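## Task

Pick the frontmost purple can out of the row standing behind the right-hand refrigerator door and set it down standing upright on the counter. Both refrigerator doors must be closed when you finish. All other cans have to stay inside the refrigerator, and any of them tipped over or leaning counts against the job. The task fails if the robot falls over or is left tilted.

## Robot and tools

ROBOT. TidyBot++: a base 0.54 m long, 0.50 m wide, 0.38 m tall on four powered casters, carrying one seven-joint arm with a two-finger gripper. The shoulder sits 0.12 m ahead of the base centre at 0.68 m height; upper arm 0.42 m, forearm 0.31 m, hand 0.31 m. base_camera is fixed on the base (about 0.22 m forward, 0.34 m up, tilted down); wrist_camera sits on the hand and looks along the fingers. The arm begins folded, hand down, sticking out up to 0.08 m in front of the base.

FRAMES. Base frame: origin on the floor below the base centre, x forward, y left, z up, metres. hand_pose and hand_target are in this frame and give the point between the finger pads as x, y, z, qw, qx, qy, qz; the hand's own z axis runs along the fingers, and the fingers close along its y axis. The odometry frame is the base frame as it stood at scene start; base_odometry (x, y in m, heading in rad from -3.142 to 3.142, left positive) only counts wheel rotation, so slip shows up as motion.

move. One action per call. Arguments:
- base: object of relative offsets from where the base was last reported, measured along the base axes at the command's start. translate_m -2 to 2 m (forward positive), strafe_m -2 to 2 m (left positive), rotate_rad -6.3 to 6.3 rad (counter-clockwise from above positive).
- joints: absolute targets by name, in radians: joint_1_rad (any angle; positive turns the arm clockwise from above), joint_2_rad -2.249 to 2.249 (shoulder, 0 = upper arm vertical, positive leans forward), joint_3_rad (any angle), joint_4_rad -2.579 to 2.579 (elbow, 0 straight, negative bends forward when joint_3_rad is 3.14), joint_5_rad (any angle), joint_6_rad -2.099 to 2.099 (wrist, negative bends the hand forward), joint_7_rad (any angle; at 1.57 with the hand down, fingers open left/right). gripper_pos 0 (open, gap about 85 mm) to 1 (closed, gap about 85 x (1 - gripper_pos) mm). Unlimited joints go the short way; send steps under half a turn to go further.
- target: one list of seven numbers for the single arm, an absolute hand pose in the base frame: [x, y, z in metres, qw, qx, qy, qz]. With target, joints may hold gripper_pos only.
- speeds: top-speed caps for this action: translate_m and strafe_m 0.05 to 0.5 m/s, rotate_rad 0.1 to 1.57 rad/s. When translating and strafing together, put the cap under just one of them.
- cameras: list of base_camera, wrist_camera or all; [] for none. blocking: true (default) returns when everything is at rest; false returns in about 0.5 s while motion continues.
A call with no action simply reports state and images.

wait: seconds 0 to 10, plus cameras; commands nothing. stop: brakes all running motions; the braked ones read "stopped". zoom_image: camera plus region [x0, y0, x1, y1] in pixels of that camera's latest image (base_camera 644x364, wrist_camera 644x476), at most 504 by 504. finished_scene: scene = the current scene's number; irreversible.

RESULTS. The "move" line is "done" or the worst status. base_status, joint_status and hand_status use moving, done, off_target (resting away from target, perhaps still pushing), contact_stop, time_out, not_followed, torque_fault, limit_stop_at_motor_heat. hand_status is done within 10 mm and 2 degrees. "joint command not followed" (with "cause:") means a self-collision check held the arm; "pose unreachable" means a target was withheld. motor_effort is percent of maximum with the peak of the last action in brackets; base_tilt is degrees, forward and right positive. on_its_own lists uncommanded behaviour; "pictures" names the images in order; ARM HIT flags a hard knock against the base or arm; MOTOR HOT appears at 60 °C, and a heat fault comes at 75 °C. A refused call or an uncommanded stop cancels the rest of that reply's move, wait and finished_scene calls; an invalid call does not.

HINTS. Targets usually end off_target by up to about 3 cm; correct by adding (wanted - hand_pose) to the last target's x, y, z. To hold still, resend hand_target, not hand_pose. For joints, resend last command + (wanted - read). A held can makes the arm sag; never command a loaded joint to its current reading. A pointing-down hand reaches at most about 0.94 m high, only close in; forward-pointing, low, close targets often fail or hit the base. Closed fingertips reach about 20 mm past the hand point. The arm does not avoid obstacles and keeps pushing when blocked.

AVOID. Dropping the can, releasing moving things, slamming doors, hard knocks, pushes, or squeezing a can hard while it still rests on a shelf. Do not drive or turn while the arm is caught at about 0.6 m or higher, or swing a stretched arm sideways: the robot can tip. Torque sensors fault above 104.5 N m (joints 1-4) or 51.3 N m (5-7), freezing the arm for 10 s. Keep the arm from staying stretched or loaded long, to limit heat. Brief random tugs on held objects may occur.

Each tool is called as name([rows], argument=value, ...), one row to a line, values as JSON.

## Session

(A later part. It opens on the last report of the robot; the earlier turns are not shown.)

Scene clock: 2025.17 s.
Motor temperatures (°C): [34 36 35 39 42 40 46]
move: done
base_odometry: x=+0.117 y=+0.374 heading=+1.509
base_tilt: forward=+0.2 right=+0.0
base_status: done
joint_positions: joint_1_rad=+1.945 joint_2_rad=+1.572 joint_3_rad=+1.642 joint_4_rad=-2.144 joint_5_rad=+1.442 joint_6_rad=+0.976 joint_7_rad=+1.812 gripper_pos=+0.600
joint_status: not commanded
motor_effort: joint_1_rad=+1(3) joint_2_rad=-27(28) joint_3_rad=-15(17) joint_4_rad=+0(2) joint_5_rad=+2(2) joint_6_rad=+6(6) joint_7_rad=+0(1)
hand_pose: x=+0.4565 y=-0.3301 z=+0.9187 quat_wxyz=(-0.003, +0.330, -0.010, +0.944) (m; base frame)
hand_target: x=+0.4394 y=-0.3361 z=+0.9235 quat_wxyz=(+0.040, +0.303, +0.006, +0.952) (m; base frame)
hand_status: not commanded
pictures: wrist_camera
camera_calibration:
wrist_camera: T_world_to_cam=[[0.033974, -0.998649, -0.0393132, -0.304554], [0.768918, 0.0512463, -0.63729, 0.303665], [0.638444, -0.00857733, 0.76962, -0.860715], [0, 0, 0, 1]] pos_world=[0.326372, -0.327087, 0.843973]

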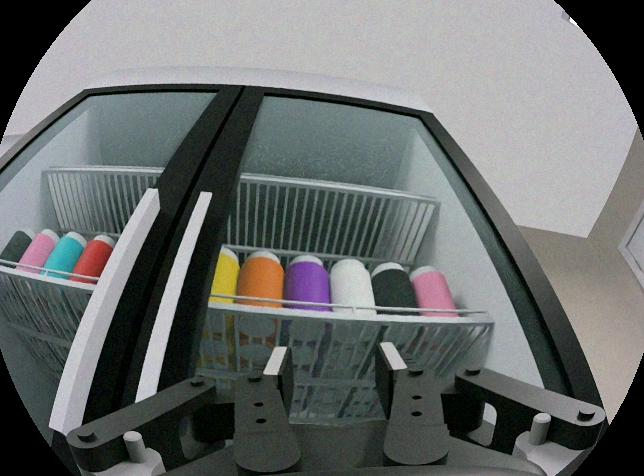

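move(base={"rotate_rad":0.15,"translate_m":-0.05}, joints={"joint_7_rad":1.83}, cameras=["wrist_camera"])

Scene clock: 2036.90 s.
Motor temperatures (°C): [34 36 35 39 42 40 46]
move: done
base_odometry: x=+0.114 y=+0.324 heading=+1.659
base_tilt: forward=+0.2 right=+0.0
base_status: done
joint_positions: joint_1_rad=+1.946 joint_2_rad=+1.573 joint_3_rad=+1.642 joint_4_rad=-2.142 joint_5_rad=+1.446 joint_6_rad=+0.977 joint_7_rad=+1.811 gripper_pos=+0.600
joint_status: all done
motor_effort: joint_1_rad=+0(2) joint_2_rad=-27(28) joint_3_rad=-16(17) joint_4_rad=-1(3) joint_5_rad=+2(3) joint_6_rad=+6(6) joint_7_rad=+1(1)
hand_pose: x=+0.4560 y=-0.3302 z=+0.9190 quat_wxyz=(-0.002, +0.329, -0.008, +0.944) (m; base frame)
hand_target: x=+0.4394 y=-0.3361 z=+0.9235 quat_wxyz=(+0.028, +0.303, +0.003, +0.953) (m; base frame)
hand_status: not commanded
pictures: wrist_camera
camera_calibration:
wrist_camera: T_world_to_cam=[[0.0325098, -0.998822, -0.0360185, -0.30703], [0.770237, 0.0480027, -0.635948, 0.301332], [0.636928, -0.00706828, 0.770891, -0.860527], [0, 0, 0, 1]] pos_world=[0.325978, -0.327216, 0.843945]

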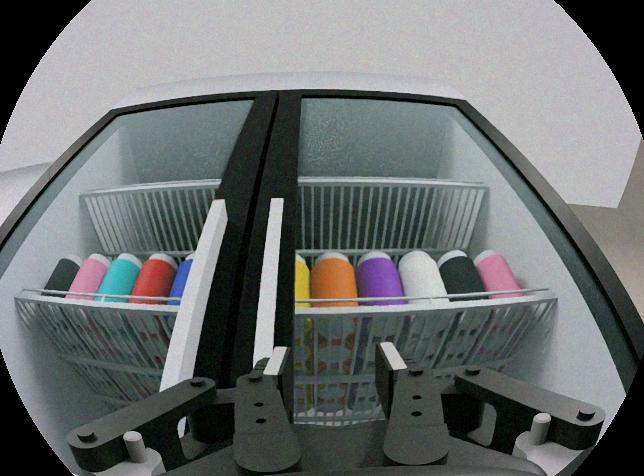

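move(base={"strafe_m":0.055,"translate_m":0.06}, speeds={"translate_m":0.2}, cameras=["wrist_camera"])

Scene clock: 2042.90 s.
Motor temperatures (°C): [34 36 35 39 42 40 46]
move: done
base_odometry: x=+0.054 y=+0.379 heading=+1.659
base_tilt: forward=+0.2 right=+0.0
base_status: done
joint_positions: joint_1_rad=+1.949 joint_2_rad=+1.573 joint_3_rad=+1.642 joint_4_rad=-2.142 joint_5_rad=+1.446 joint_6_rad=+0.978 joint_7_rad=+1.811 gripper_pos=+0.600
joint_status: not commanded
motor_effort: joint_1_rad=+1(4) joint_2_rad=-27(28) joint_3_rad=-16(17) joint_4_rad=+0(3) joint_5_rad=+1(2) joint_6_rad=+6(6) joint_7_rad=+0(1)
hand_pose: x=+0.4546 y=-0.3317 z=+0.9191 quat_wxyz=(+0.000, +0.329, -0.009, +0.944) (m; base frame)
hand_target: x=+0.4394 y=-0.3361 z=+0.9235 quat_wxyz=(+0.028, +0.303, +0.003, +0.953) (m; base frame)
hand_status: not commanded
pictures: wrist_camera
camera_calibration:
wrist_camera: T_world_to_cam=[[0.0286332, -0.998922, -0.0365284, -0.306289], [0.771394, 0.0453224, -0.634742, 0.30005], [0.635713, -0.0100031, 0.77186, -0.861044], [0, 0, 0, 1]] pos_world=[0.32469, -0.328171, 0.843872]

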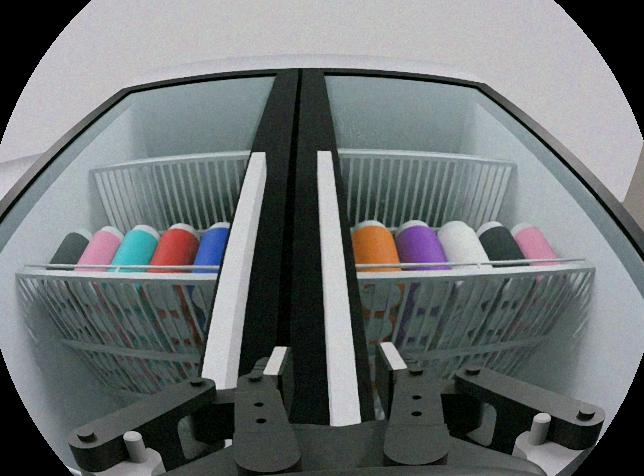

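move(base={"strafe_m":-0.003,"translate_m":0.04}, speeds={"translate_m":0.1}, cameras=["wrist_camera"])

zoom_image(camera="wrist_camera", region=[222, 276, 442, 476])

Scene clock: 2048.83 s.
Motor temperatures (°C): [34 36 35 39 42 40 46]
move: done
base_odometry: x=+0.053 y=+0.419 heading=+1.659
base_tilt: forward=+0.2 right=+0.0
base_status: done
joint_positions: joint_1_rad=+1.951 joint_2_rad=+1.573 joint_3_rad=+1.642 joint_4_rad=-2.142 joint_5_rad=+1.446 joint_6_rad=+0.979 joint_7_rad=+1.811 gripper_pos=+0.600
joint_status: not commanded
motor_effort: joint_1_rad=+1(3) joint_2_rad=-27(27) joint_3_rad=-16(17) joint_4_rad=-1(2) joint_5_rad=+2(2) joint_6_rad=+6(6) joint_7_rad=+0(1)
hand_pose: x=+0.4538 y=-0.3324 z=+0.9192 quat_wxyz=(+0.001, +0.328, -0.010, +0.945) (m; base frame)
hand_target: x=+0.4394 y=-0.3361 z=+0.9235 quat_wxyz=(+0.028, +0.303, +0.003, +0.953) (m; base frame)
hand_status: not commanded
pictures: wrist_camera
camera_calibration:
wrist_camera: T_world_to_cam=[[0.0266465, -0.998974, -0.0366212, -0.305979], [0.771858, 0.0438405, -0.634281, 0.299628], [0.635236, -0.011365, 0.772234, -0.861223], [0, 0, 0, 1]] pos_world=[0.323963, -0.328588, 0.843909]

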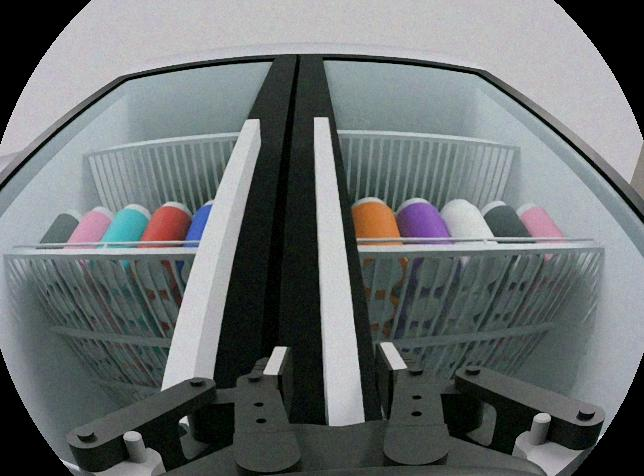

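Scaled by 2.291.

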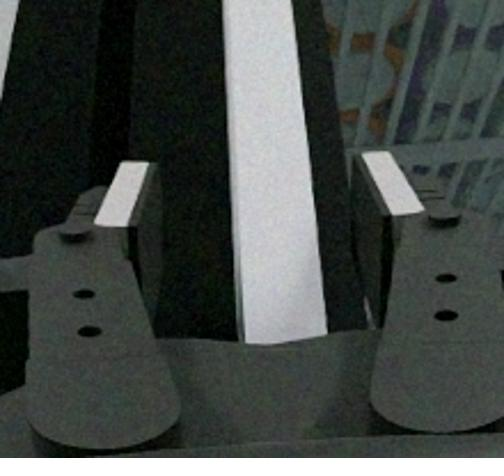

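move(base={"strafe_m":-0.004,"translate_m":0.024}, speeds={"translate_m":0.1}, cameras=[])

move(joints={"gripper_pos":1.0}, cameras=["wrist_camera"])

Scene clock: 2054.47 s.
Motor temperatures (°C): [34 36 35 39 42 40 46]
move: done
base_odometry: x=+0.055 y=+0.443 heading=+1.659
base_tilt: forward=+0.2 right=+0.0
base_status: done
joint_positions: joint_1_rad=+1.958 joint_2_rad=+1.580 joint_3_rad=+1.642 joint_4_rad=-2.142 joint_5_rad=+1.455 joint_6_rad=+1.013 joint_7_rad=+1.811 gripper_pos=+0.600
joint_status: not commanded
motor_effort: joint_1_rad=+0(6) joint_2_rad=-27(30) joint_3_rad=-15(17) joint_4_rad=-1(5) joint_5_rad=+1(3) joint_6_rad=+4(5) joint_7_rad=+1(1)
hand_pose: x=+0.4421 y=-0.3363 z=+0.9246 quat_wxyz=(+0.006, +0.311, -0.013, +0.950) (m; base frame)
hand_target: x=+0.4394 y=-0.3361 z=+0.9235 quat_wxyz=(+0.028, +0.303, +0.003, +0.953) (m; base frame)
hand_status: not commanded
pictures: none
No camera images: "cameras" was empty.

Scene clock: 2055.23 s.
Motor temperatures (°C): [34 36 35 39 42 40 46]
move: off_target
base_odometry: x=+0.055 y=+0.443 heading=+1.659
base_tilt: forward=+0.2 right=+0.0
base_status: not commanded
joint_positions: joint_1_rad=+1.958 joint_2_rad=+1.580 joint_3_rad=+1.643 joint_4_rad=-2.143 joint_5_rad=+1.469 joint_6_rad=+1.013 joint_7_rad=+1.811 gripper_pos=+0.867
joint_status: gripper_pos off_target (ended at +0.867, target +1.000)
motor_effort: joint_1_rad=+0(3) joint_2_rad=-27(29) joint_3_rad=-15(18) joint_4_rad=+0(8) joint_5_rad=-1(6) joint_6_rad=+3(8) joint_7_rad=+4(4)
hand_pose: x=+0.4417 y=-0.3322 z=+0.9248 quat_wxyz=(+0.007, +0.310, -0.007, +0.951) (m; base frame)
hand_target: x=+0.4394 y=-0.3361 z=+0.9235 quat_wxyz=(+0.028, +0.303, +0.003, +0.953) (m; base frame)
hand_status: not commanded
pictures: wrist_camera
camera_calibration:
wrist_camera: T_world_to_cam=[[0.0185446, -0.999491, -0.0259429, -0.311666], [0.796391, 0.0304541, -0.604014, 0.269227], [0.604497, -0.00945946, 0.796551, -0.866105], [0, 0, 0, 1]] pos_world=[0.314928, -0.327899, 0.844428]

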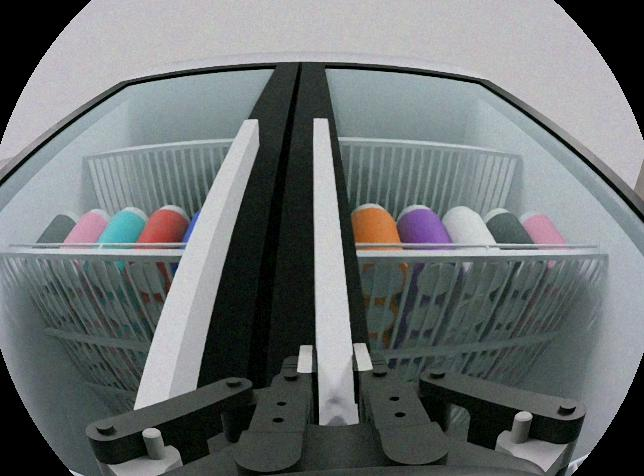

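move(base={"translate_m":-0.045,"rotate_rad":0.03}, speeds={"translate_m":0.1}, cameras=[])

move(base={"translate_m":-0.045,"rotate_rad":0.03}, speeds={"translate_m":0.1}, cameras=["wrist_camera"])

Scene clock: 2062.00 s.
Motor temperatures (°C): [34 36 35 39 42 40 46]
move: done
base_odometry: x=+0.059 y=+0.398 heading=+1.689
base_tilt: forward=+0.2 right=+0.0
base_status: done
joint_positions: joint_1_rad=+1.899 joint_2_rad=+1.565 joint_3_rad=+1.642 joint_4_rad=-2.073 joint_5_rad=+1.451 joint_6_rad=+1.006 joint_7_rad=+1.811 gripper_pos=+0.870
joint_status: not commanded
motor_effort: joint_1_rad=+15(15) joint_2_rad=-22(29) joint_3_rad=-15(17) joint_4_rad=-13(14) joint_5_rad=+13(14) joint_6_rad=+13(15) joint_7_rad=+3(4)
hand_pose: x=+0.4693 y=-0.3465 z=+0.9250 quat_wxyz=(+0.013, +0.317, -0.007, +0.948) (m; base frame)
hand_target: x=+0.4394 y=-0.3361 z=+0.9235 quat_wxyz=(+0.028, +0.303, +0.003, +0.953) (m; base frame)
hand_status: not commanded
pictures: none
No camera images: "cameras" was empty.

Scene clock: 2063.27 s.
Motor temperatures (°C): [34 36 35 39 42 40 46]
move: done
base_odometry: x=+0.064 y=+0.354 heading=+1.720
base_tilt: forward=+0.2 right=+0.0
base_status: done
joint_positions: joint_1_rad=+1.940 joint_2_rad=+1.571 joint_3_rad=+1.641 joint_4_rad=-2.064 joint_5_rad=+1.454 joint_6_rad=+1.007 joint_7_rad=+1.811 gripper_pos=+0.871
joint_status: not commanded
motor_effort: joint_1_rad=+5(20) joint_2_rad=-26(27) joint_3_rad=-14(18) joint_4_rad=-14(21) joint_5_rad=+11(19) joint_6_rad=+9(18) joint_7_rad=+5(7)
hand_pose: x=+0.4538 y=-0.3656 z=+0.9243 quat_wxyz=(+0.036, +0.315, -0.016, +0.948) (m; base frame)
hand_target: x=+0.4394 y=-0.3361 z=+0.9235 quat_wxyz=(+0.028, +0.303, +0.003, +0.953) (m; base frame)
hand_status: not commanded
pictures: wrist_camera
camera_calibration:
wrist_camera: T_world_to_cam=[[-0.0432178, -0.998741, -0.025451, -0.317433], [0.789427, -0.0185248, -0.613565, 0.254399], [0.612321, -0.0466086, 0.789234, -0.88371], [0, 0, 0, 1]] pos_world=[0.326566, -0.353509, 0.845466]

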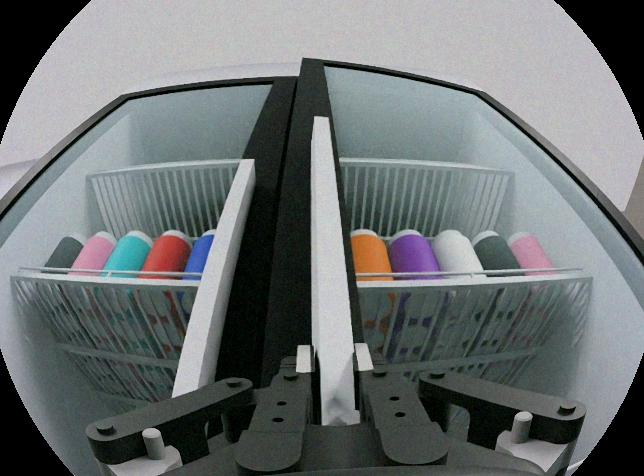

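move(base={"translate_m":-0.13,"strafe_m":-0.13,"rotate_rad":0.2}, speeds={"translate_m":0.15,"rotate_rad":0.18}, cameras=[])

move(base={"translate_m":-0.14,"strafe_m":-0.11,"rotate_rad":0.2}, speeds={"translate_m":0.15,"rotate_rad":0.18}, cameras=["wrist_camera"])

Scene clock: 2069.93 s.
Motor temperatures (°C): [34 36 35 39 42 40 46]
move: done
base_odometry: x=+0.212 y=+0.245 heading=+1.920
base_tilt: forward=+0.2 right=+0.0
base_status: done
joint_positions: joint_1_rad=+1.933 joint_2_rad=+1.571 joint_3_rad=+1.642 joint_4_rad=-2.091 joint_5_rad=+1.456 joint_6_rad=+1.007 joint_7_rad=+1.811 gripper_pos=+0.871
joint_status: not commanded
motor_effort: joint_1_rad=+5(10) joint_2_rad=-26(27) joint_3_rad=-17(18) joint_4_rad=-5(17) joint_5_rad=+5(14) joint_6_rad=+9(12) joint_7_rad=+4(5)
hand_pose: x=+0.4554 y=-0.3500 z=+0.9244 quat_wxyz=(+0.020, +0.315, -0.011, +0.949) (m; base frame)
hand_target: x=+0.4394 y=-0.3361 z=+0.9235 quat_wxyz=(+0.028, +0.303, +0.003, +0.953) (m; base frame)
hand_status: not commanded
pictures: none
No camera images: "cameras" was empty.

Scene clock: 2071.77 s.
Motor temperatures (°C): [34 36 35 39 42 40 46]
move: done
base_odometry: x=+0.364 y=+0.151 heading=+2.121
base_tilt: forward=+0.2 right=+0.0
base_status: done
joint_positions: joint_1_rad=+1.942 joint_2_rad=+1.571 joint_3_rad=+1.642 joint_4_rad=-2.086 joint_5_rad=+1.458 joint_6_rad=+1.007 joint_7_rad=+1.811 gripper_pos=+0.871
joint_status: not commanded
motor_effort: joint_1_rad=+4(6) joint_2_rad=-25(28) joint_3_rad=-13(17) joint_4_rad=-8(15) joint_5_rad=+7(12) joint_6_rad=+6(9) joint_7_rad=+4(4)
hand_pose: x=+0.4525 y=-0.3547 z=+0.9243 quat_wxyz=(+0.027, +0.315, -0.012, +0.949) (m; base frame)
hand_target: x=+0.4394 y=-0.3361 z=+0.9235 quat_wxyz=(+0.028, +0.303, +0.003, +0.953) (m; base frame)
hand_status: not commanded
pictures: wrist_camera
camera_calibration:
wrist_camera: T_world_to_cam=[[-0.02257, -0.999454, -0.0241491, -0.317481], [0.789798, -0.00301538, -0.613359, 0.260726], [0.612951, -0.0329164, 0.789435, -0.878074], [0, 0, 0, 1]] pos_world=[0.32513, -0.345425, 0.845435]

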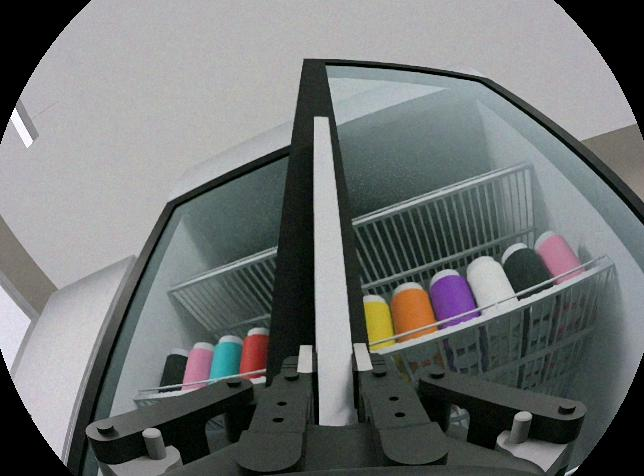

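move(base={"translate_m":-0.14,"strafe_m":-0.115,"rotate_rad":0.2}, speeds={"translate_m":0.15,"rotate_rad":0.18}, cameras=[])

move(base={"translate_m":-0.14,"strafe_m":-0.115,"rotate_rad":0.2}, speeds={"translate_m":0.15,"rotate_rad":0.18}, cameras=["wrist_camera"])

Scene clock: 2079.07 s.
Motor temperatures (°C): [34 36 35 39 42 40 46]
move: done
base_odometry: x=+0.535 y=+0.092 heading=+2.321
base_tilt: forward=+0.2 right=+0.0
base_status: done
joint_positions: joint_1_rad=+1.945 joint_2_rad=+1.572 joint_3_rad=+1.643 joint_4_rad=-2.094 joint_5_rad=+1.459 joint_6_rad=+1.007 joint_7_rad=+1.811 gripper_pos=+0.871
joint_status: not commanded
motor_effort: joint_1_rad=+4(7) joint_2_rad=-26(28) joint_3_rad=-15(16) joint_4_rad=-5(13) joint_5_rad=+6(13) joint_6_rad=+7(8) joint_7_rad=+3(4)
hand_pose: x=+0.4510 y=-0.3520 z=+0.9244 quat_wxyz=(+0.025, +0.315, -0.011, +0.949) (m; base frame)
hand_target: x=+0.4394 y=-0.3361 z=+0.9235 quat_wxyz=(+0.028, +0.303, +0.003, +0.953) (m; base frame)
hand_status: not commanded
pictures: none
No camera images: "cameras" was empty.

Scene clock: 2080.97 s.
Motor temperatures (°C): [34 36 35 39 42 40 46]
move: done
base_odometry: x=+0.714 y=+0.068 heading=+2.522
base_tilt: forward=+0.2 right=+0.0
base_status: done
joint_positions: joint_1_rad=+1.947 joint_2_rad=+1.572 joint_3_rad=+1.643 joint_4_rad=-2.105 joint_5_rad=+1.460 joint_6_rad=+1.008 joint_7_rad=+1.811 gripper_pos=+0.872
joint_status: not commanded
motor_effort: joint_1_rad=+3(7) joint_2_rad=-27(28) joint_3_rad=-16(16) joint_4_rad=-4(12) joint_5_rad=+6(12) joint_6_rad=+6(8) joint_7_rad=+2(3)
hand_pose: x=+0.4497 y=-0.3471 z=+0.9245 quat_wxyz=(+0.020, +0.314, -0.010, +0.949) (m; base frame)
hand_target: x=+0.4394 y=-0.3361 z=+0.9235 quat_wxyz=(+0.028, +0.303, +0.003, +0.953) (m; base frame)
hand_status: not commanded
pictures: wrist_camera
camera_calibration:
wrist_camera: T_world_to_cam=[[-0.00909393, -0.999677, -0.023742, -0.316423], [0.790599, 0.00734971, -0.61229, 0.265339], [0.612267, -0.0243385, 0.790276, -0.873736], [0, 0, 0, 1]] pos_world=[0.322305, -0.339537, 0.845445]

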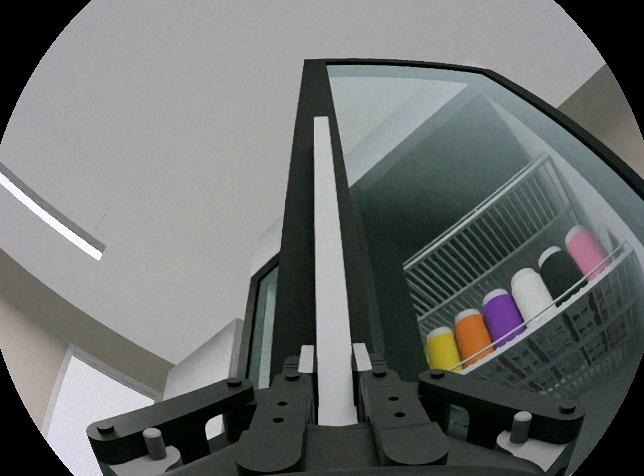

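move(base={"translate_m":-0.14,"strafe_m":-0.11,"rotate_rad":0.2}, speeds={"translate_m":0.15,"rotate_rad":0.18}, cameras=[])

move(base={"translate_m":-0.14,"strafe_m":-0.11,"rotate_rad":0.2}, speeds={"translate_m":0.15,"rotate_rad":0.18}, cameras=["all"])

Scene clock: 2086.27 s.
Motor temperatures (°C): [34 36 35 39 42 40 46]
move: done
base_odometry: x=+0.892 y=+0.076 heading=+2.722
base_tilt: forward=+0.2 right=+0.0
base_status: done
joint_positions: joint_1_rad=+1.948 joint_2_rad=+1.572 joint_3_rad=+1.643 joint_4_rad=-2.109 joint_5_rad=+1.463 joint_6_rad=+1.008 joint_7_rad=+1.811 gripper_pos=+0.873
joint_status: not commanded
motor_effort: joint_1_rad=+3(5) joint_2_rad=-26(28) joint_3_rad=-15(17) joint_4_rad=-3(10) joint_5_rad=+5(11) joint_6_rad=+5(8) joint_7_rad=+1(2)
hand_pose: x=+0.4489 y=-0.3449 z=+0.9244 quat_wxyz=(+0.019, +0.314, -0.008, +0.949) (m; base frame)
hand_target: x=+0.4394 y=-0.3361 z=+0.9235 quat_wxyz=(+0.028, +0.303, +0.003, +0.953) (m; base frame)
hand_status: not commanded
pictures: none
No camera images: "cameras" was empty.

Scene clock: 2088.13 s.
Motor temperatures (°C): [34 36 35 39 42 40 46]
move: done
base_odometry: x=+1.065 y=+0.120 heading=+2.923
base_tilt: forward=+0.2 right=+0.0
base_status: done
joint_positions: joint_1_rad=+1.945 joint_2_rad=+1.573 joint_3_rad=+1.644 joint_4_rad=-2.114 joint_5_rad=+1.467 joint_6_rad=+1.009 joint_7_rad=+1.811 gripper_pos=+0.874
joint_status: not commanded
motor_effort: joint_1_rad=+3(7) joint_2_rad=-26(28) joint_3_rad=-15(17) joint_4_rad=-2(9) joint_5_rad=+4(10) joint_6_rad=+6(9) joint_7_rad=+1(2)
hand_pose: x=+0.4494 y=-0.3407 z=+0.9245 quat_wxyz=(+0.016, +0.314, -0.006, +0.949) (m; base frame)
hand_target: x=+0.4394 y=-0.3361 z=+0.9235 quat_wxyz=(+0.028, +0.303, +0.003, +0.953) (m; base frame)
hand_status: not commanded
pictures: base_camera, wrist_camera
camera_calibration:
wrist_camera: T_world_to_cam=[[0.0021581, -0.999819, -0.0189182, -0.319576], [0.791615, 0.0132675, -0.610876, 0.26575], [0.611016, -0.0136576, 0.7915, -0.870342], [0, 0, 0, 1]] pos_world=[0.322111, -0.33493, 0.84517]

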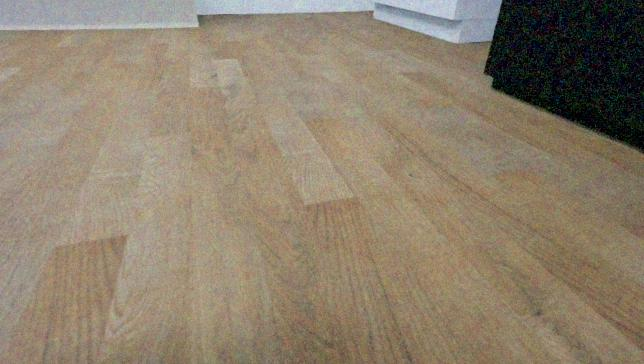

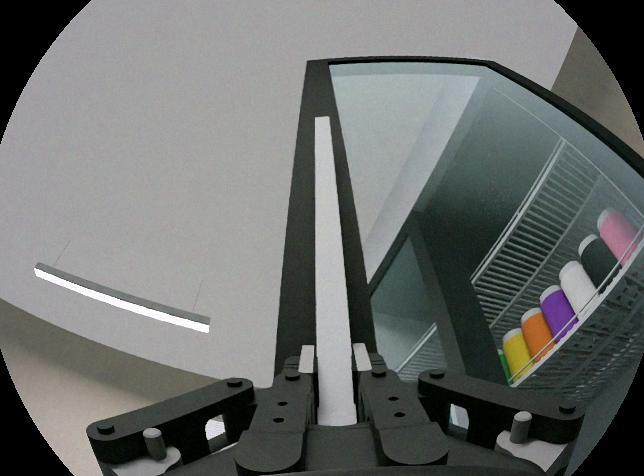

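move(base={"translate_m":-0.14,"strafe_m":-0.11,"rotate_rad":0.2}, speeds={"translate_m":0.15,"rotate_rad":0.18}, cameras=["wrist_camera"])

Scene clock: 2093.30 s.
Motor temperatures (°C): [34 36 35 39 42 40 46]
move: done
base_odometry: x=+1.225 y=+0.197 heading=+3.124
base_tilt: forward=+0.2 right=+0.0
base_status: done
joint_positions: joint_1_rad=+1.941 joint_2_rad=+1.573 joint_3_rad=+1.645 joint_4_rad=-2.121 joint_5_rad=+1.471 joint_6_rad=+1.009 joint_7_rad=+1.811 gripper_pos=+0.875
joint_status: not commanded
motor_effort: joint_1_rad=+3(9) joint_2_rad=-25(28) joint_3_rad=-16(17) joint_4_rad=-1(9) joint_5_rad=+3(9) joint_6_rad=+7(11) joint_7_rad=+1(2)
hand_pose: x=+0.4505 y=-0.3347 z=+0.9245 quat_wxyz=(+0.010, +0.313, -0.002, +0.950) (m; base frame)
hand_target: x=+0.4394 y=-0.3361 z=+0.9235 quat_wxyz=(+0.028, +0.303, +0.003, +0.953) (m; base frame)
hand_status: not commanded
pictures: wrist_camera
camera_calibration:
wrist_camera: T_world_to_cam=[[0.0144985, -0.999766, -0.0160249, -0.321791], [0.791923, 0.0212659, -0.61025, 0.266879], [0.610448, -0.00384282, 0.792047, -0.867891], [0, 0, 0, 1]] pos_world=[0.32312, -0.330726, 0.845117]

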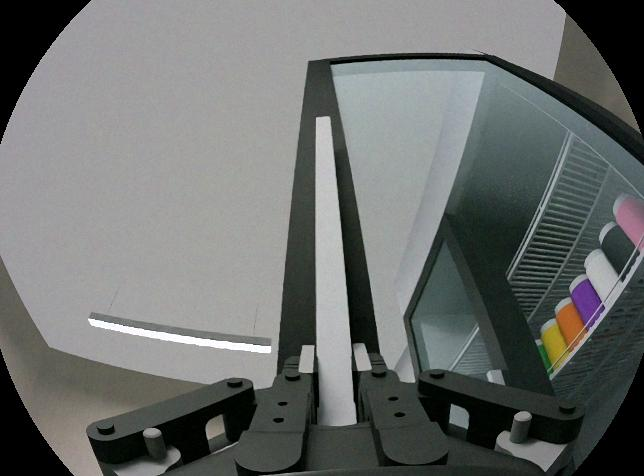

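move(base={"translate_m":0.075,"strafe_m":0.048,"rotate_rad":-0.125}, joints={"joint_1_rad":2.02,"joint_4_rad":-2.06,"joint_5_rad":1.67,"joint_6_rad":1.03,"joint_7_rad":1.52}, cameras=["wrist_camera"])

Scene clock: 2127.17 s.
Motor temperatures (°C): [34 36 35 39 42 40 46]
move: done
base_odometry: x=+1.150 y=+0.150 heading=+2.998
base_tilt: forward=+0.2 right=+0.0
base_status: done
joint_positions: joint_1_rad=+1.997 joint_2_rad=+1.575 joint_3_rad=+1.648 joint_4_rad=-2.068 joint_5_rad=+1.635 joint_6_rad=+1.011 joint_7_rad=+1.549 gripper_pos=+0.875
joint_status: all done
motor_effort: joint_1_rad=+5(11) joint_2_rad=-25(27) joint_3_rad=-14(20) joint_4_rad=-1(5) joint_5_rad=+2(6) joint_6_rad=+7(13) joint_7_rad=+2(2)
hand_pose: x=+0.4295 y=-0.3362 z=+0.9242 quat_wxyz=(-0.042, +0.308, +0.019, +0.950) (m; base frame)
hand_target: x=+0.4192 y=-0.3394 z=+0.9219 quat_wxyz=(-0.038, +0.304, +0.024, +0.952) (m; base frame)
hand_status: not commanded
pictures: wrist_camera
camera_calibration:
wrist_camera: T_world_to_cam=[[0.127053, -0.99187, -0.00721457, -0.376842], [0.791314, 0.105743, -0.602197, 0.304505], [0.598064, 0.0708019, 0.798315, -0.830187], [0, 0, 0, 1]] pos_world=[0.303425, -0.347199, 0.843404]

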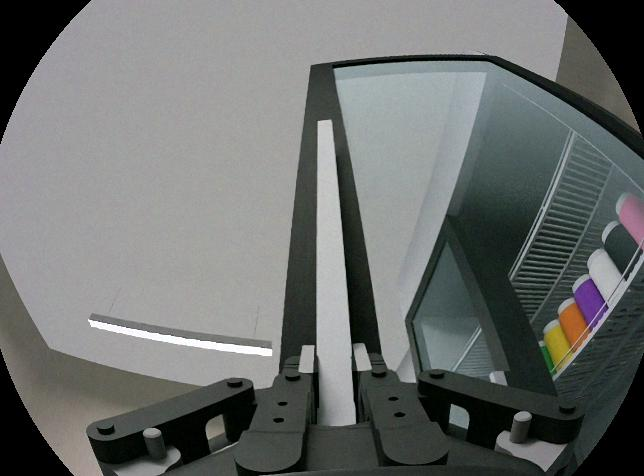

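move(base={"translate_m":0.068,"strafe_m":0.056,"rotate_rad":-0.125}, joints={"joint_1_rad":2.085,"joint_4_rad":-2.003,"joint_5_rad":1.846,"joint_6_rad":1.03,"joint_7_rad":1.218}, cameras=[])

move(base={"translate_m":0.093,"strafe_m":0.04,"rotate_rad":-0.15}, joints={"joint_1_rad":2.134,"joint_4_rad":-1.933,"joint_5_rad":1.985,"joint_6_rad":1.13,"joint_7_rad":0.933}, cameras=["wrist_camera"])

Scene clock: 2134.60 s.
Motor temperatures (°C): [34 36 35 39 42 40 46]
move: done
base_odometry: x=+1.074 y=+0.104 heading=+2.873
base_tilt: forward=+0.2 right=+0.0
base_status: done
joint_positions: joint_1_rad=+2.067 joint_2_rad=+1.572 joint_3_rad=+1.639 joint_4_rad=-2.008 joint_5_rad=+1.789 joint_6_rad=+1.013 joint_7_rad=+1.255 gripper_pos=+0.875
joint_status: all done
motor_effort: joint_1_rad=+3(10) joint_2_rad=-25(27) joint_3_rad=-12(16) joint_4_rad=-3(5) joint_5_rad=+3(6) joint_6_rad=+4(9) joint_7_rad=+1(3)
hand_pose: x=+0.4054 y=-0.3439 z=+0.9234 quat_wxyz=(-0.099, +0.315, +0.033, +0.943) (m; base frame)
hand_target: x=+0.3997 y=-0.3389 z=+0.9137 quat_wxyz=(-0.102, +0.320, +0.045, +0.941) (m; base frame)
hand_status: not commanded
pictures: none
No camera images: "cameras" was empty.

Scene clock: 2135.90 s.
Motor temperatures (°C): [34 36 35 39 42 40 46]
move: done
base_odometry: x=+0.974 y=+0.090 heading=+2.722
base_tilt: forward=+0.2 right=+0.0
base_status: done
joint_positions: joint_1_rad=+2.107 joint_2_rad=+1.572 joint_3_rad=+1.640 joint_4_rad=-1.960 joint_5_rad=+1.952 joint_6_rad=+1.087 joint_7_rad=+0.974 gripper_pos=+0.875
joint_status: all done
motor_effort: joint_1_rad=+4(9) joint_2_rad=-25(28) joint_3_rad=-15(16) joint_4_rad=+3(6) joint_5_rad=-4(6) joint_6_rad=+5(10) joint_7_rad=+0(2)
hand_pose: x=+0.3782 y=-0.3300 z=+0.9229 quat_wxyz=(-0.176, +0.310, +0.064, +0.932) (m; base frame)
hand_target: x=+0.3637 y=-0.3405 z=+0.9166 quat_wxyz=(-0.174, +0.307, +0.066, +0.933) (m; base frame)
hand_status: not commanded
pictures: wrist_camera
camera_calibration:
wrist_camera: T_world_to_cam=[[0.401294, -0.915913, -0.00815835, -0.442011], [0.719193, 0.320595, -0.616425, 0.454958], [0.567207, 0.2415, 0.787371, -0.720845], [0, 0, 0, 1]] pos_world=[0.259042, -0.376617, 0.844414]

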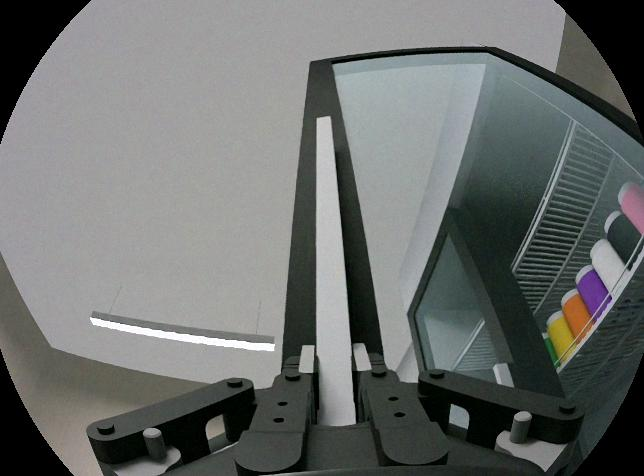

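move(base={"translate_m":0.086,"strafe_m":0.053,"rotate_rad":-0.15}, joints={"joint_1_rad":2.183,"joint_4_rad":-1.864,"joint_5_rad":2.123,"joint_6_rad":1.228,"joint_7_rad":0.648}, cameras=[])

move(base={"translate_m":0.100,"strafe_m":0.017,"rotate_rad":-0.15}, joints={"joint_1_rad":2.24,"joint_4_rad":-1.828,"joint_5_rad":2.18,"joint_6_rad":1.36,"joint_7_rad":0.435}, cameras=["wrist_camera"])

Scene clock: 2142.67 s.
Motor temperatures (°C): [34 36 35 39 42 40 46]
move: done
base_odometry: x=+0.873 y=+0.077 heading=+2.572
base_tilt: forward=+0.2 right=+0.0
base_status: done
joint_positions: joint_1_rad=+2.158 joint_2_rad=+1.570 joint_3_rad=+1.636 joint_4_rad=-1.882 joint_5_rad=+2.075 joint_6_rad=+1.183 joint_7_rad=+0.693 gripper_pos=+0.876
joint_status: all done
motor_effort: joint_1_rad=+4(10) joint_2_rad=-26(27) joint_3_rad=-14(14) joint_4_rad=-1(5) joint_5_rad=-2(6) joint_6_rad=+5(9) joint_7_rad=-1(1)
hand_pose: x=+0.3438 y=-0.3364 z=+0.9221 quat_wxyz=(-0.244, +0.311, +0.080, +0.915) (m; base frame)
hand_target: x=+0.3310 y=-0.3363 z=+0.9104 quat_wxyz=(-0.250, +0.315, +0.089, +0.911) (m; base frame)
hand_status: not commanded
pictures: none
No camera images: "cameras" was empty.

Scene clock: 2143.93 s.
Motor temperatures (°C): [34 36 35 39 42 40 46]
move: done
base_odometry: x=+0.780 y=+0.117 heading=+2.421
base_tilt: forward=+0.2 right=+0.0
base_status: done
joint_positions: joint_1_rad=+2.220 joint_2_rad=+1.572 joint_3_rad=+1.639 joint_4_rad=-1.860 joint_5_rad=+2.169 joint_6_rad=+1.331 joint_7_rad=+0.472 gripper_pos=+0.876
joint_status: all done
motor_effort: joint_1_rad=+3(11) joint_2_rad=-26(30) joint_3_rad=-14(17) joint_4_rad=+5(9) joint_5_rad=-7(11) joint_6_rad=+1(8) joint_7_rad=+1(2)
hand_pose: x=+0.2924 y=-0.3157 z=+0.9215 quat_wxyz=(-0.319, +0.298, +0.115, +0.892) (m; base frame)
hand_target: x=+0.2829 y=-0.3294 z=+0.9134 quat_wxyz=(-0.319, +0.301, +0.106, +0.892) (m; base frame)
hand_status: not commanded
pictures: wrist_camera
camera_calibration:
wrist_camera: T_world_to_cam=[[0.66505, -0.74679, -0.00376318, -0.42218], [0.584328, 0.523495, -0.620092, 0.618119], [0.465049, 0.410193, 0.78452, -0.5888], [0, 0, 0, 1]] pos_world=[0.193407, -0.39734, 0.843627]

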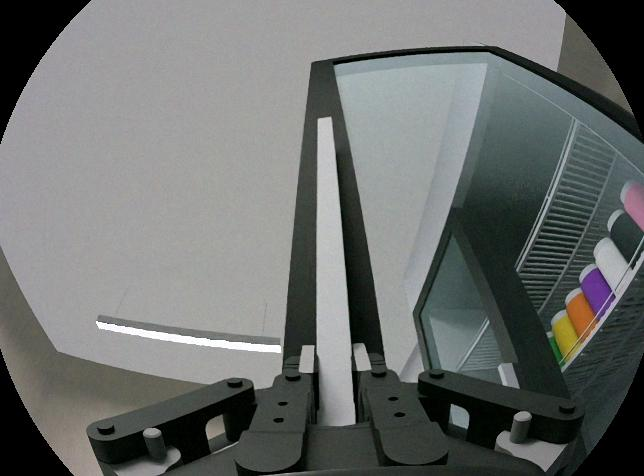

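move(base={"translate_m":0.097,"strafe_m":0.032,"rotate_rad":-0.15}, joints={"joint_1_rad":2.298,"joint_4_rad":-1.792,"joint_5_rad":2.236,"joint_6_rad":1.492,"joint_7_rad":0.223}, cameras=[])

move(base={"translate_m":0.100,"strafe_m":0.0165,"rotate_rad":-0.15}, joints={"joint_1_rad":2.323,"joint_4_rad":-1.717,"joint_5_rad":2.236,"joint_6_rad":1.638,"joint_7_rad":0.022}, cameras=["all"])

Scene clock: 2152.57 s.
Motor temperatures (°C): [34 36 35 39 42 40 46]
move: done
base_odometry: x=+0.686 y=+0.157 heading=+2.271
base_tilt: forward=+0.2 right=+0.0
base_status: done
joint_positions: joint_1_rad=+2.280 joint_2_rad=+1.568 joint_3_rad=+1.638 joint_4_rad=-1.816 joint_5_rad=+2.218 joint_6_rad=+1.449 joint_7_rad=+0.267 gripper_pos=+0.876
joint_status: all done
motor_effort: joint_1_rad=+3(9) joint_2_rad=-26(30) joint_3_rad=-11(17) joint_4_rad=+3(7) joint_5_rad=-5(11) joint_6_rad=+0(5) joint_7_rad=+0(2)
hand_pose: x=+0.2477 y=-0.3129 z=+0.9207 quat_wxyz=(-0.378, +0.298, +0.128, +0.867) (m; base frame)
hand_target: x=+0.2353 y=-0.3183 z=+0.9109 quat_wxyz=(-0.388, +0.299, +0.127, +0.863) (m; base frame)
hand_status: not commanded
pictures: none
No camera images: "cameras" was empty.

Scene clock: 2153.73 s.
Motor temperatures (°C): [34 36 35 39 42 40 46]
move: done
base_odometry: x=+0.609 y=+0.222 heading=+2.120
base_tilt: forward=+0.2 right=+0.0
base_status: done
joint_positions: joint_1_rad=+2.319 joint_2_rad=+1.571 joint_3_rad=+1.640 joint_4_rad=-1.754 joint_5_rad=+2.238 joint_6_rad=+1.621 joint_7_rad=+0.062 gripper_pos=+0.876
joint_status: all done
motor_effort: joint_1_rad=+0(8) joint_2_rad=-28(31) joint_3_rad=-13(16) joint_4_rad=+5(8) joint_5_rad=-9(12) joint_6_rad=-4(8) joint_7_rad=+0(2)
hand_pose: x=+0.1922 y=-0.3092 z=+0.9202 quat_wxyz=(-0.448, +0.280, +0.156, +0.835) (m; base frame)
hand_target: x=+0.1886 y=-0.3244 z=+0.9133 quat_wxyz=(-0.453, +0.284, +0.142, +0.833) (m; base frame)
hand_status: not commanded
pictures: base_camera, wrist_camera
camera_calibration:
wrist_camera: T_world_to_cam=[[0.853808, -0.520509, -0.00912269, -0.312183], [0.402191, 0.670652, -0.623272, 0.755912], [0.330537, 0.528485, 0.781952, -0.479026], [0, 0, 0, 1]] pos_world=[0.120858, -0.41629, 0.842866]

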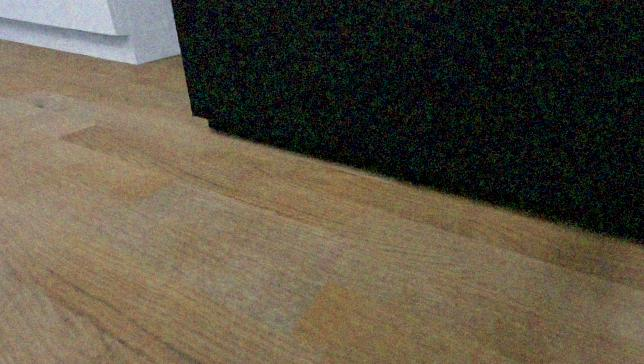

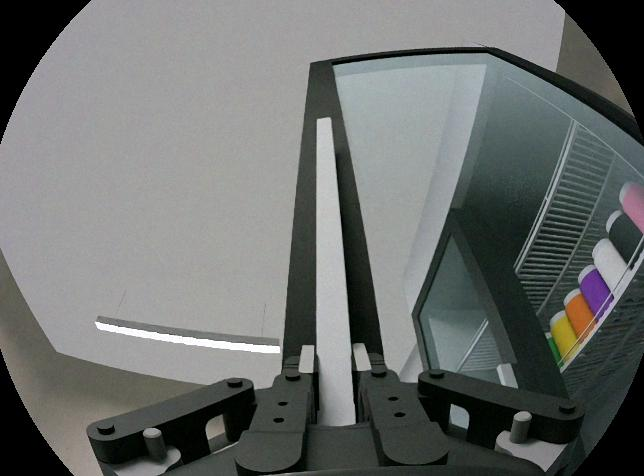

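move(base={"translate_m":0.096,"strafe_m":0.031,"rotate_rad":-0.15}, joints={"joint_1_rad":2.348,"joint_4_rad":-1.642,"joint_5_rad":2.235,"joint_6_rad":1.785,"joint_7_rad":-0.18}, cameras=[])

move(base={"translate_m":0.115,"strafe_m":-0.0175,"rotate_rad":-0.15}, joints={"joint_1_rad":2.423,"joint_4_rad":-1.62,"joint_5_rad":2.165,"joint_6_rad":1.915,"joint_7_rad":-0.404}, cameras=["all"])

Scene clock: 2163.17 s.
Motor temperatures (°C): [34 36 35 39 42 40 46]
move: done
base_odometry: x=+0.532 y=+0.288 heading=+1.970
base_tilt: forward=+0.2 right=+0.0
base_status: done
joint_positions: joint_1_rad=+2.340 joint_2_rad=+1.569 joint_3_rad=+1.638 joint_4_rad=-1.669 joint_5_rad=+2.233 joint_6_rad=+1.755 joint_7_rad=-0.134 gripper_pos=+0.876
joint_status: all done
motor_effort: joint_1_rad=+1(7) joint_2_rad=-29(31) joint_3_rad=-12(13) joint_4_rad=+2(7) joint_5_rad=-5(11) joint_6_rad=-2(7) joint_7_rad=+0(2)
hand_pose: x=+0.1490 y=-0.3177 z=+0.9196 quat_wxyz=(-0.503, +0.276, +0.171, +0.801) (m; base frame)
hand_target: x=+0.1408 y=-0.3258 z=+0.9109 quat_wxyz=(-0.514, +0.278, +0.162, +0.795) (m; base frame)
hand_status: not commanded
pictures: none
No camera images: "cameras" was empty.

Scene clock: 2164.47 s.
Motor temperatures (°C): [34 36 35 39 42 40 46]
move: done
base_odometry: x=+0.503 y=+0.401 heading=+1.819
base_tilt: forward=+0.2 right=+0.0
base_status: done
joint_positions: joint_1_rad=+2.428 joint_2_rad=+1.574 joint_3_rad=+1.631 joint_4_rad=-1.650 joint_5_rad=+2.199 joint_6_rad=+1.907 joint_7_rad=-0.361 gripper_pos=+0.876
joint_status: all done
motor_effort: joint_1_rad=-1(11) joint_2_rad=-29(32) joint_3_rad=-10(13) joint_4_rad=+3(5) joint_5_rad=-3(9) joint_6_rad=-4(9) joint_7_rad=+0(5)
hand_pose: x=+0.0743 y=-0.3035 z=+0.9191 quat_wxyz=(-0.565, +0.264, +0.193, +0.758) (m; base frame)
hand_target: x=+0.0717 y=-0.3219 z=+0.9170 quat_wxyz=(-0.577, +0.255, +0.171, +0.757) (m; base frame)
hand_status: not commanded
pictures: base_camera, wrist_camera
camera_calibration:
wrist_camera: T_world_to_cam=[[0.967075, -0.253228, -0.0253195, -0.120875], [0.180806, 0.753677, -0.631886, 0.848378], [0.179094, 0.606503, 0.774648, -0.400495], [0, 0, 0, 1]] pos_world=[0.0352296, -0.427111, 0.84326]

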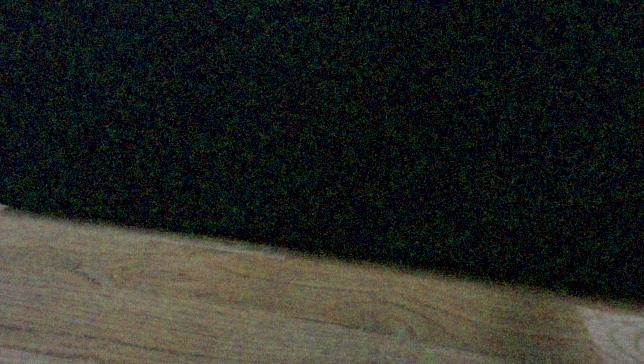

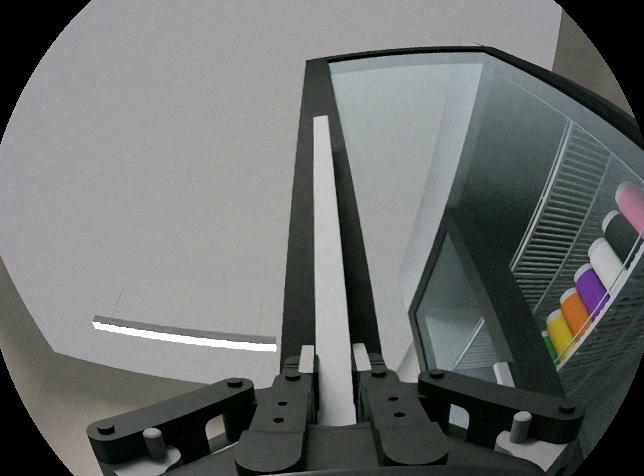

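move(base={"translate_m":0.116,"strafe_m":0.0,"rotate_rad":-0.15}, joints={"joint_1_rad":2.499,"joint_4_rad":-1.596,"joint_5_rad":2.096,"joint_6_rad":2.047,"joint_7_rad":-0.628}, cameras=["all"])

Scene clock: 2169.63 s.
Motor temperatures (°C): [34 36 35 39 42 40 46]
move: done
base_odometry: x=+0.475 y=+0.514 heading=+1.669
base_tilt: forward=+0.2 right=+0.0
base_status: done
joint_positions: joint_1_rad=+2.508 joint_2_rad=+1.578 joint_3_rad=+1.630 joint_4_rad=-1.629 joint_5_rad=+2.130 joint_6_rad=+2.031 joint_7_rad=-0.583 gripper_pos=+0.876
joint_status: all done
motor_effort: joint_1_rad=-1(11) joint_2_rad=-30(34) joint_3_rad=-9(13) joint_4_rad=+2(4) joint_5_rad=-3(10) joint_6_rad=-5(9) joint_7_rad=+0(6)
hand_pose: x=+0.0069 y=-0.2933 z=+0.9188 quat_wxyz=(-0.617, +0.251, +0.206, +0.717) (m; base frame)
hand_target: x=+0.0027 y=-0.3096 z=+0.9163 quat_wxyz=(-0.630, +0.242, +0.191, +0.713) (m; base frame)
hand_status: not commanded
pictures: base_camera, wrist_camera
camera_calibration:
wrist_camera: T_world_to_cam=[[0.992439, -0.118021, -0.033693, -0.00598436], [0.0707817, 0.774616, -0.628459, 0.856397], [0.100271, 0.621322, 0.777113, -0.391774], [0, 0, 0, 1]] pos_world=[-0.0153947, -0.420667, 0.842462]

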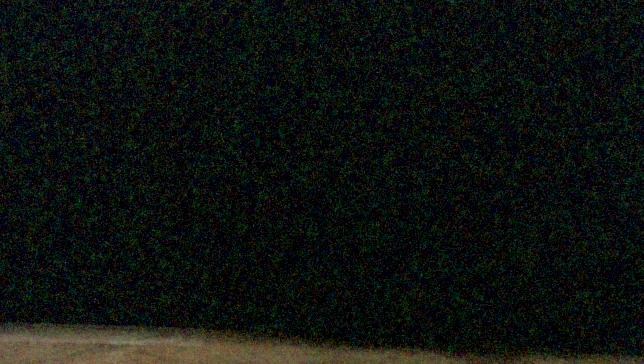

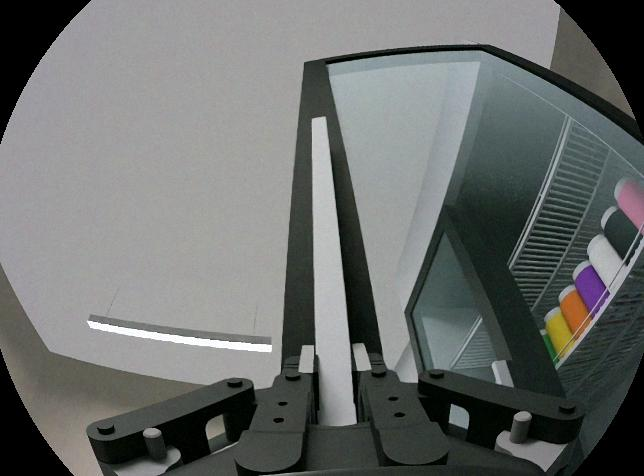

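move()

Scene clock: 2187.30 s.
Motor temperatures (°C): [34 37 35 39 42 40 46]
base_odometry: x=+0.475 y=+0.514 heading=+1.669
base_tilt: forward=+0.2 right=+0.0
base_status: done
joint_positions: joint_1_rad=+2.508 joint_2_rad=+1.578 joint_3_rad=+1.630 joint_4_rad=-1.629 joint_5_rad=+2.130 joint_6_rad=+2.031 joint_7_rad=-0.583 gripper_pos=+0.876
joint_status: all done
motor_effort: joint_1_rad=+0(11) joint_2_rad=-30(34) joint_3_rad=-10(13) joint_4_rad=+2(4) joint_5_rad=-3(10) joint_6_rad=-5(9) joint_7_rad=+1(6)
hand_pose: x=+0.0069 y=-0.2933 z=+0.9188 quat_wxyz=(-0.617, +0.251, +0.206, +0.717) (m; base frame)
hand_target: x=+0.0027 y=-0.3096 z=+0.9163 quat_wxyz=(-0.630, +0.242, +0.191, +0.713) (m; base frame)
hand_status: not commanded
pictures: base_camera, wrist_camera
camera_calibration:
wrist_camera: T_world_to_cam=[[0.992444, -0.117974, -0.0337303, -0.00593606], [0.0707213, 0.774623, -0.628457, 0.856398], [0.10027, 0.621322, 0.777113, -0.391774], [0, 0, 0, 1]] pos_world=[-0.0153914, -0.420668, 0.842462]

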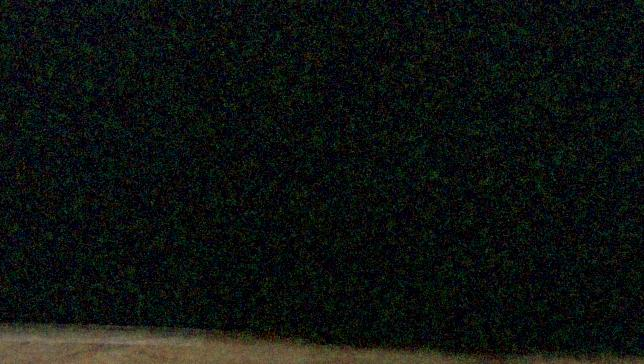

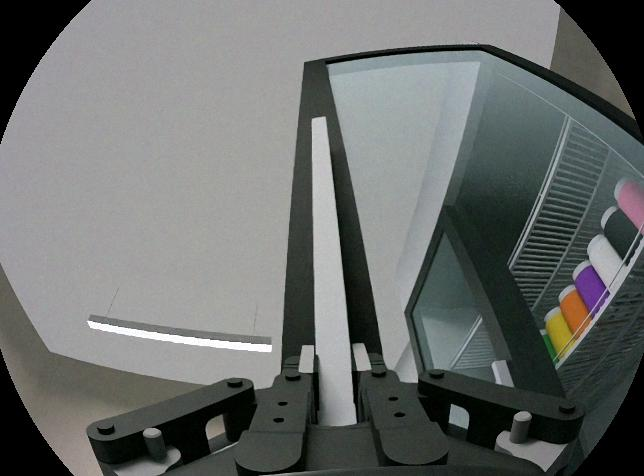

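move(joints={"gripper_pos":0.6})

wait(seconds=1)

Scene clock: 2192.67 s.
Motor temperatures (°C): [34 37 35 39 42 40 46]
move: done
base_odometry: x=+0.475 y=+0.514 heading=+1.669
base_tilt: forward=+0.2 right=+0.0
base_status: not commanded
joint_positions: joint_1_rad=+2.507 joint_2_rad=+1.582 joint_3_rad=+1.646 joint_4_rad=-1.618 joint_5_rad=+2.130 joint_6_rad=+2.031 joint_7_rad=-0.585 gripper_pos=+0.600
joint_status: all done
motor_effort: joint_1_rad=+1(2) joint_2_rad=-34(35) joint_3_rad=-14(15) joint_4_rad=+0(3) joint_5_rad=-4(4) joint_6_rad=-2(6) joint_7_rad=+0(1)
hand_pose: x=+0.0082 y=-0.2996 z=+0.9144 quat_wxyz=(-0.617, +0.250, +0.197, +0.720) (m; base frame)
hand_target: x=+0.0027 y=-0.3096 z=+0.9163 quat_wxyz=(-0.630, +0.242, +0.191, +0.713) (m; base frame)
hand_status: not commanded
pictures: base_camera, wrist_camera
camera_calibration:
wrist_camera: T_world_to_cam=[[0.991103, -0.125643, -0.043908, -0.00105953], [0.0720511, 0.78388, -0.616717, 0.85045], [0.111905, 0.608067, 0.785959, -0.396807], [0, 0, 0, 1]] pos_world=[-0.0158213, -0.4255, 0.836315]

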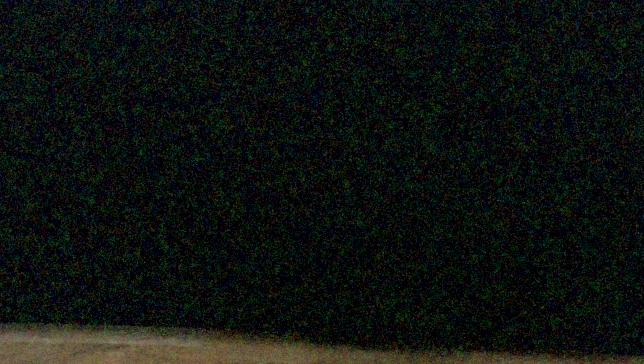

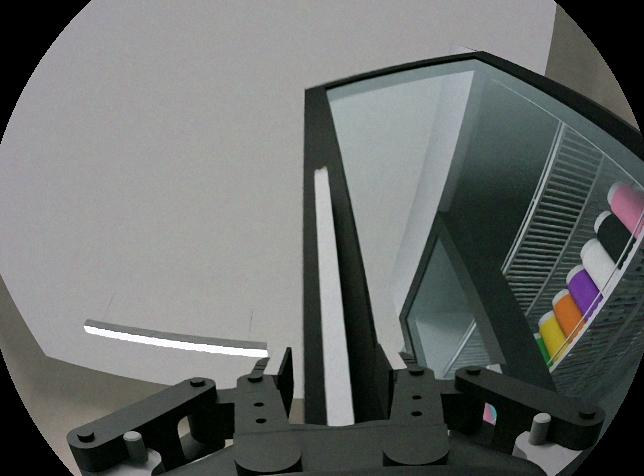

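Scene clock: 2193.67 s.
Motor temperatures (°C): [34 37 35 39 42 40 46]
base_odometry: x=+0.475 y=+0.514 heading=+1.669
base_tilt: forward=+0.2 right=+0.0
base_status: not commanded
joint_positions: joint_1_rad=+2.504 joint_2_rad=+1.585 joint_3_rad=+1.648 joint_4_rad=-1.612 joint_5_rad=+2.128 joint_6_rad=+2.031 joint_7_rad=-0.585 gripper_pos=+0.600
joint_status: all done
motor_effort: joint_1_rad=-1(2) joint_2_rad=-33(35) joint_3_rad=-13(15) joint_4_rad=-1(3) joint_5_rad=-3(4) joint_6_rad=-3(6) joint_7_rad=+0(1)
hand_pose: x=+0.0081 y=-0.3022 z=+0.9136 quat_wxyz=(-0.616, +0.248, +0.196, +0.721) (m; base frame)
hand_target: x=+0.0027 y=-0.3096 z=+0.9163 quat_wxyz=(-0.630, +0.242, +0.191, +0.713) (m; base frame)
hand_status: not commanded
wait: 1.00 s; at rest by 0.60 s
pictures: base_camera, wrist_camera
camera_calibration:
wrist_camera: T_world_to_cam=[[0.990801, -0.128743, -0.0417056, -0.00425687], [0.0762372, 0.785617, -0.613998, 0.850049], [0.111813, 0.60517, 0.788205, -0.397468], [0, 0, 0, 1]] pos_world=[-0.0161457, -0.427826, 0.835037]

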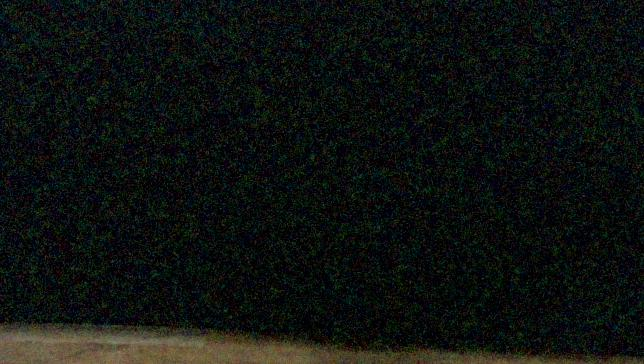

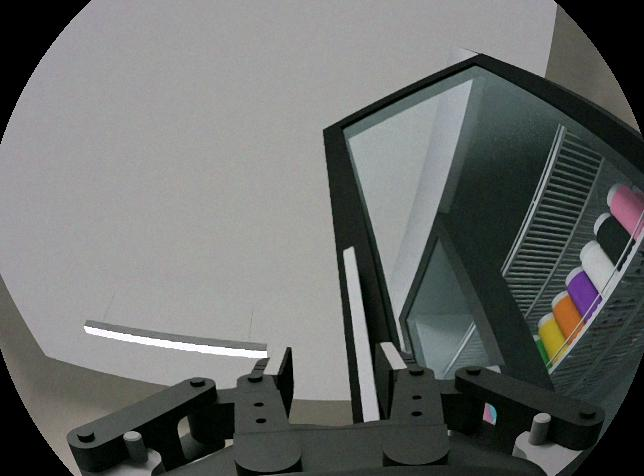

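wait(seconds=2, cameras=["wrist_camera"])

Scene clock: 2197.10 s.
Motor temperatures (°C): [34 37 35 39 42 40 46]
base_odometry: x=+0.475 y=+0.514 heading=+1.669
base_tilt: forward=+0.2 right=+0.0
base_status: not commanded
joint_positions: joint_1_rad=+2.504 joint_2_rad=+1.585 joint_3_rad=+1.648 joint_4_rad=-1.612 joint_5_rad=+2.128 joint_6_rad=+2.031 joint_7_rad=-0.585 gripper_pos=+0.600
joint_status: all done
motor_effort: joint_1_rad=+1(2) joint_2_rad=-34(35) joint_3_rad=-14(15) joint_4_rad=-1(3) joint_5_rad=-4(4) joint_6_rad=-3(6) joint_7_rad=+0(1)
hand_pose: x=+0.0080 y=-0.3023 z=+0.9136 quat_wxyz=(-0.616, +0.248, +0.196, +0.721) (m; base frame)
hand_target: x=+0.0027 y=-0.3096 z=+0.9163 quat_wxyz=(-0.630, +0.242, +0.191, +0.713) (m; base frame)
hand_status: not commanded
wait: 2.00 s; at rest from the start
pictures: wrist_camera
camera_calibration:
wrist_camera: T_world_to_cam=[[0.99079, -0.128856, -0.0416094, -0.00436294], [0.0763954, 0.785659, -0.613925, 0.850014], [0.111799, 0.605092, 0.788267, -0.397478], [0, 0, 0, 1]] pos_world=[-0.0161769, -0.427873, 0.834982]

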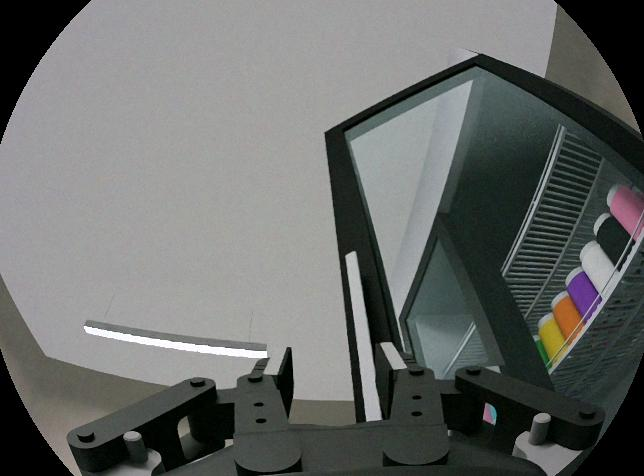

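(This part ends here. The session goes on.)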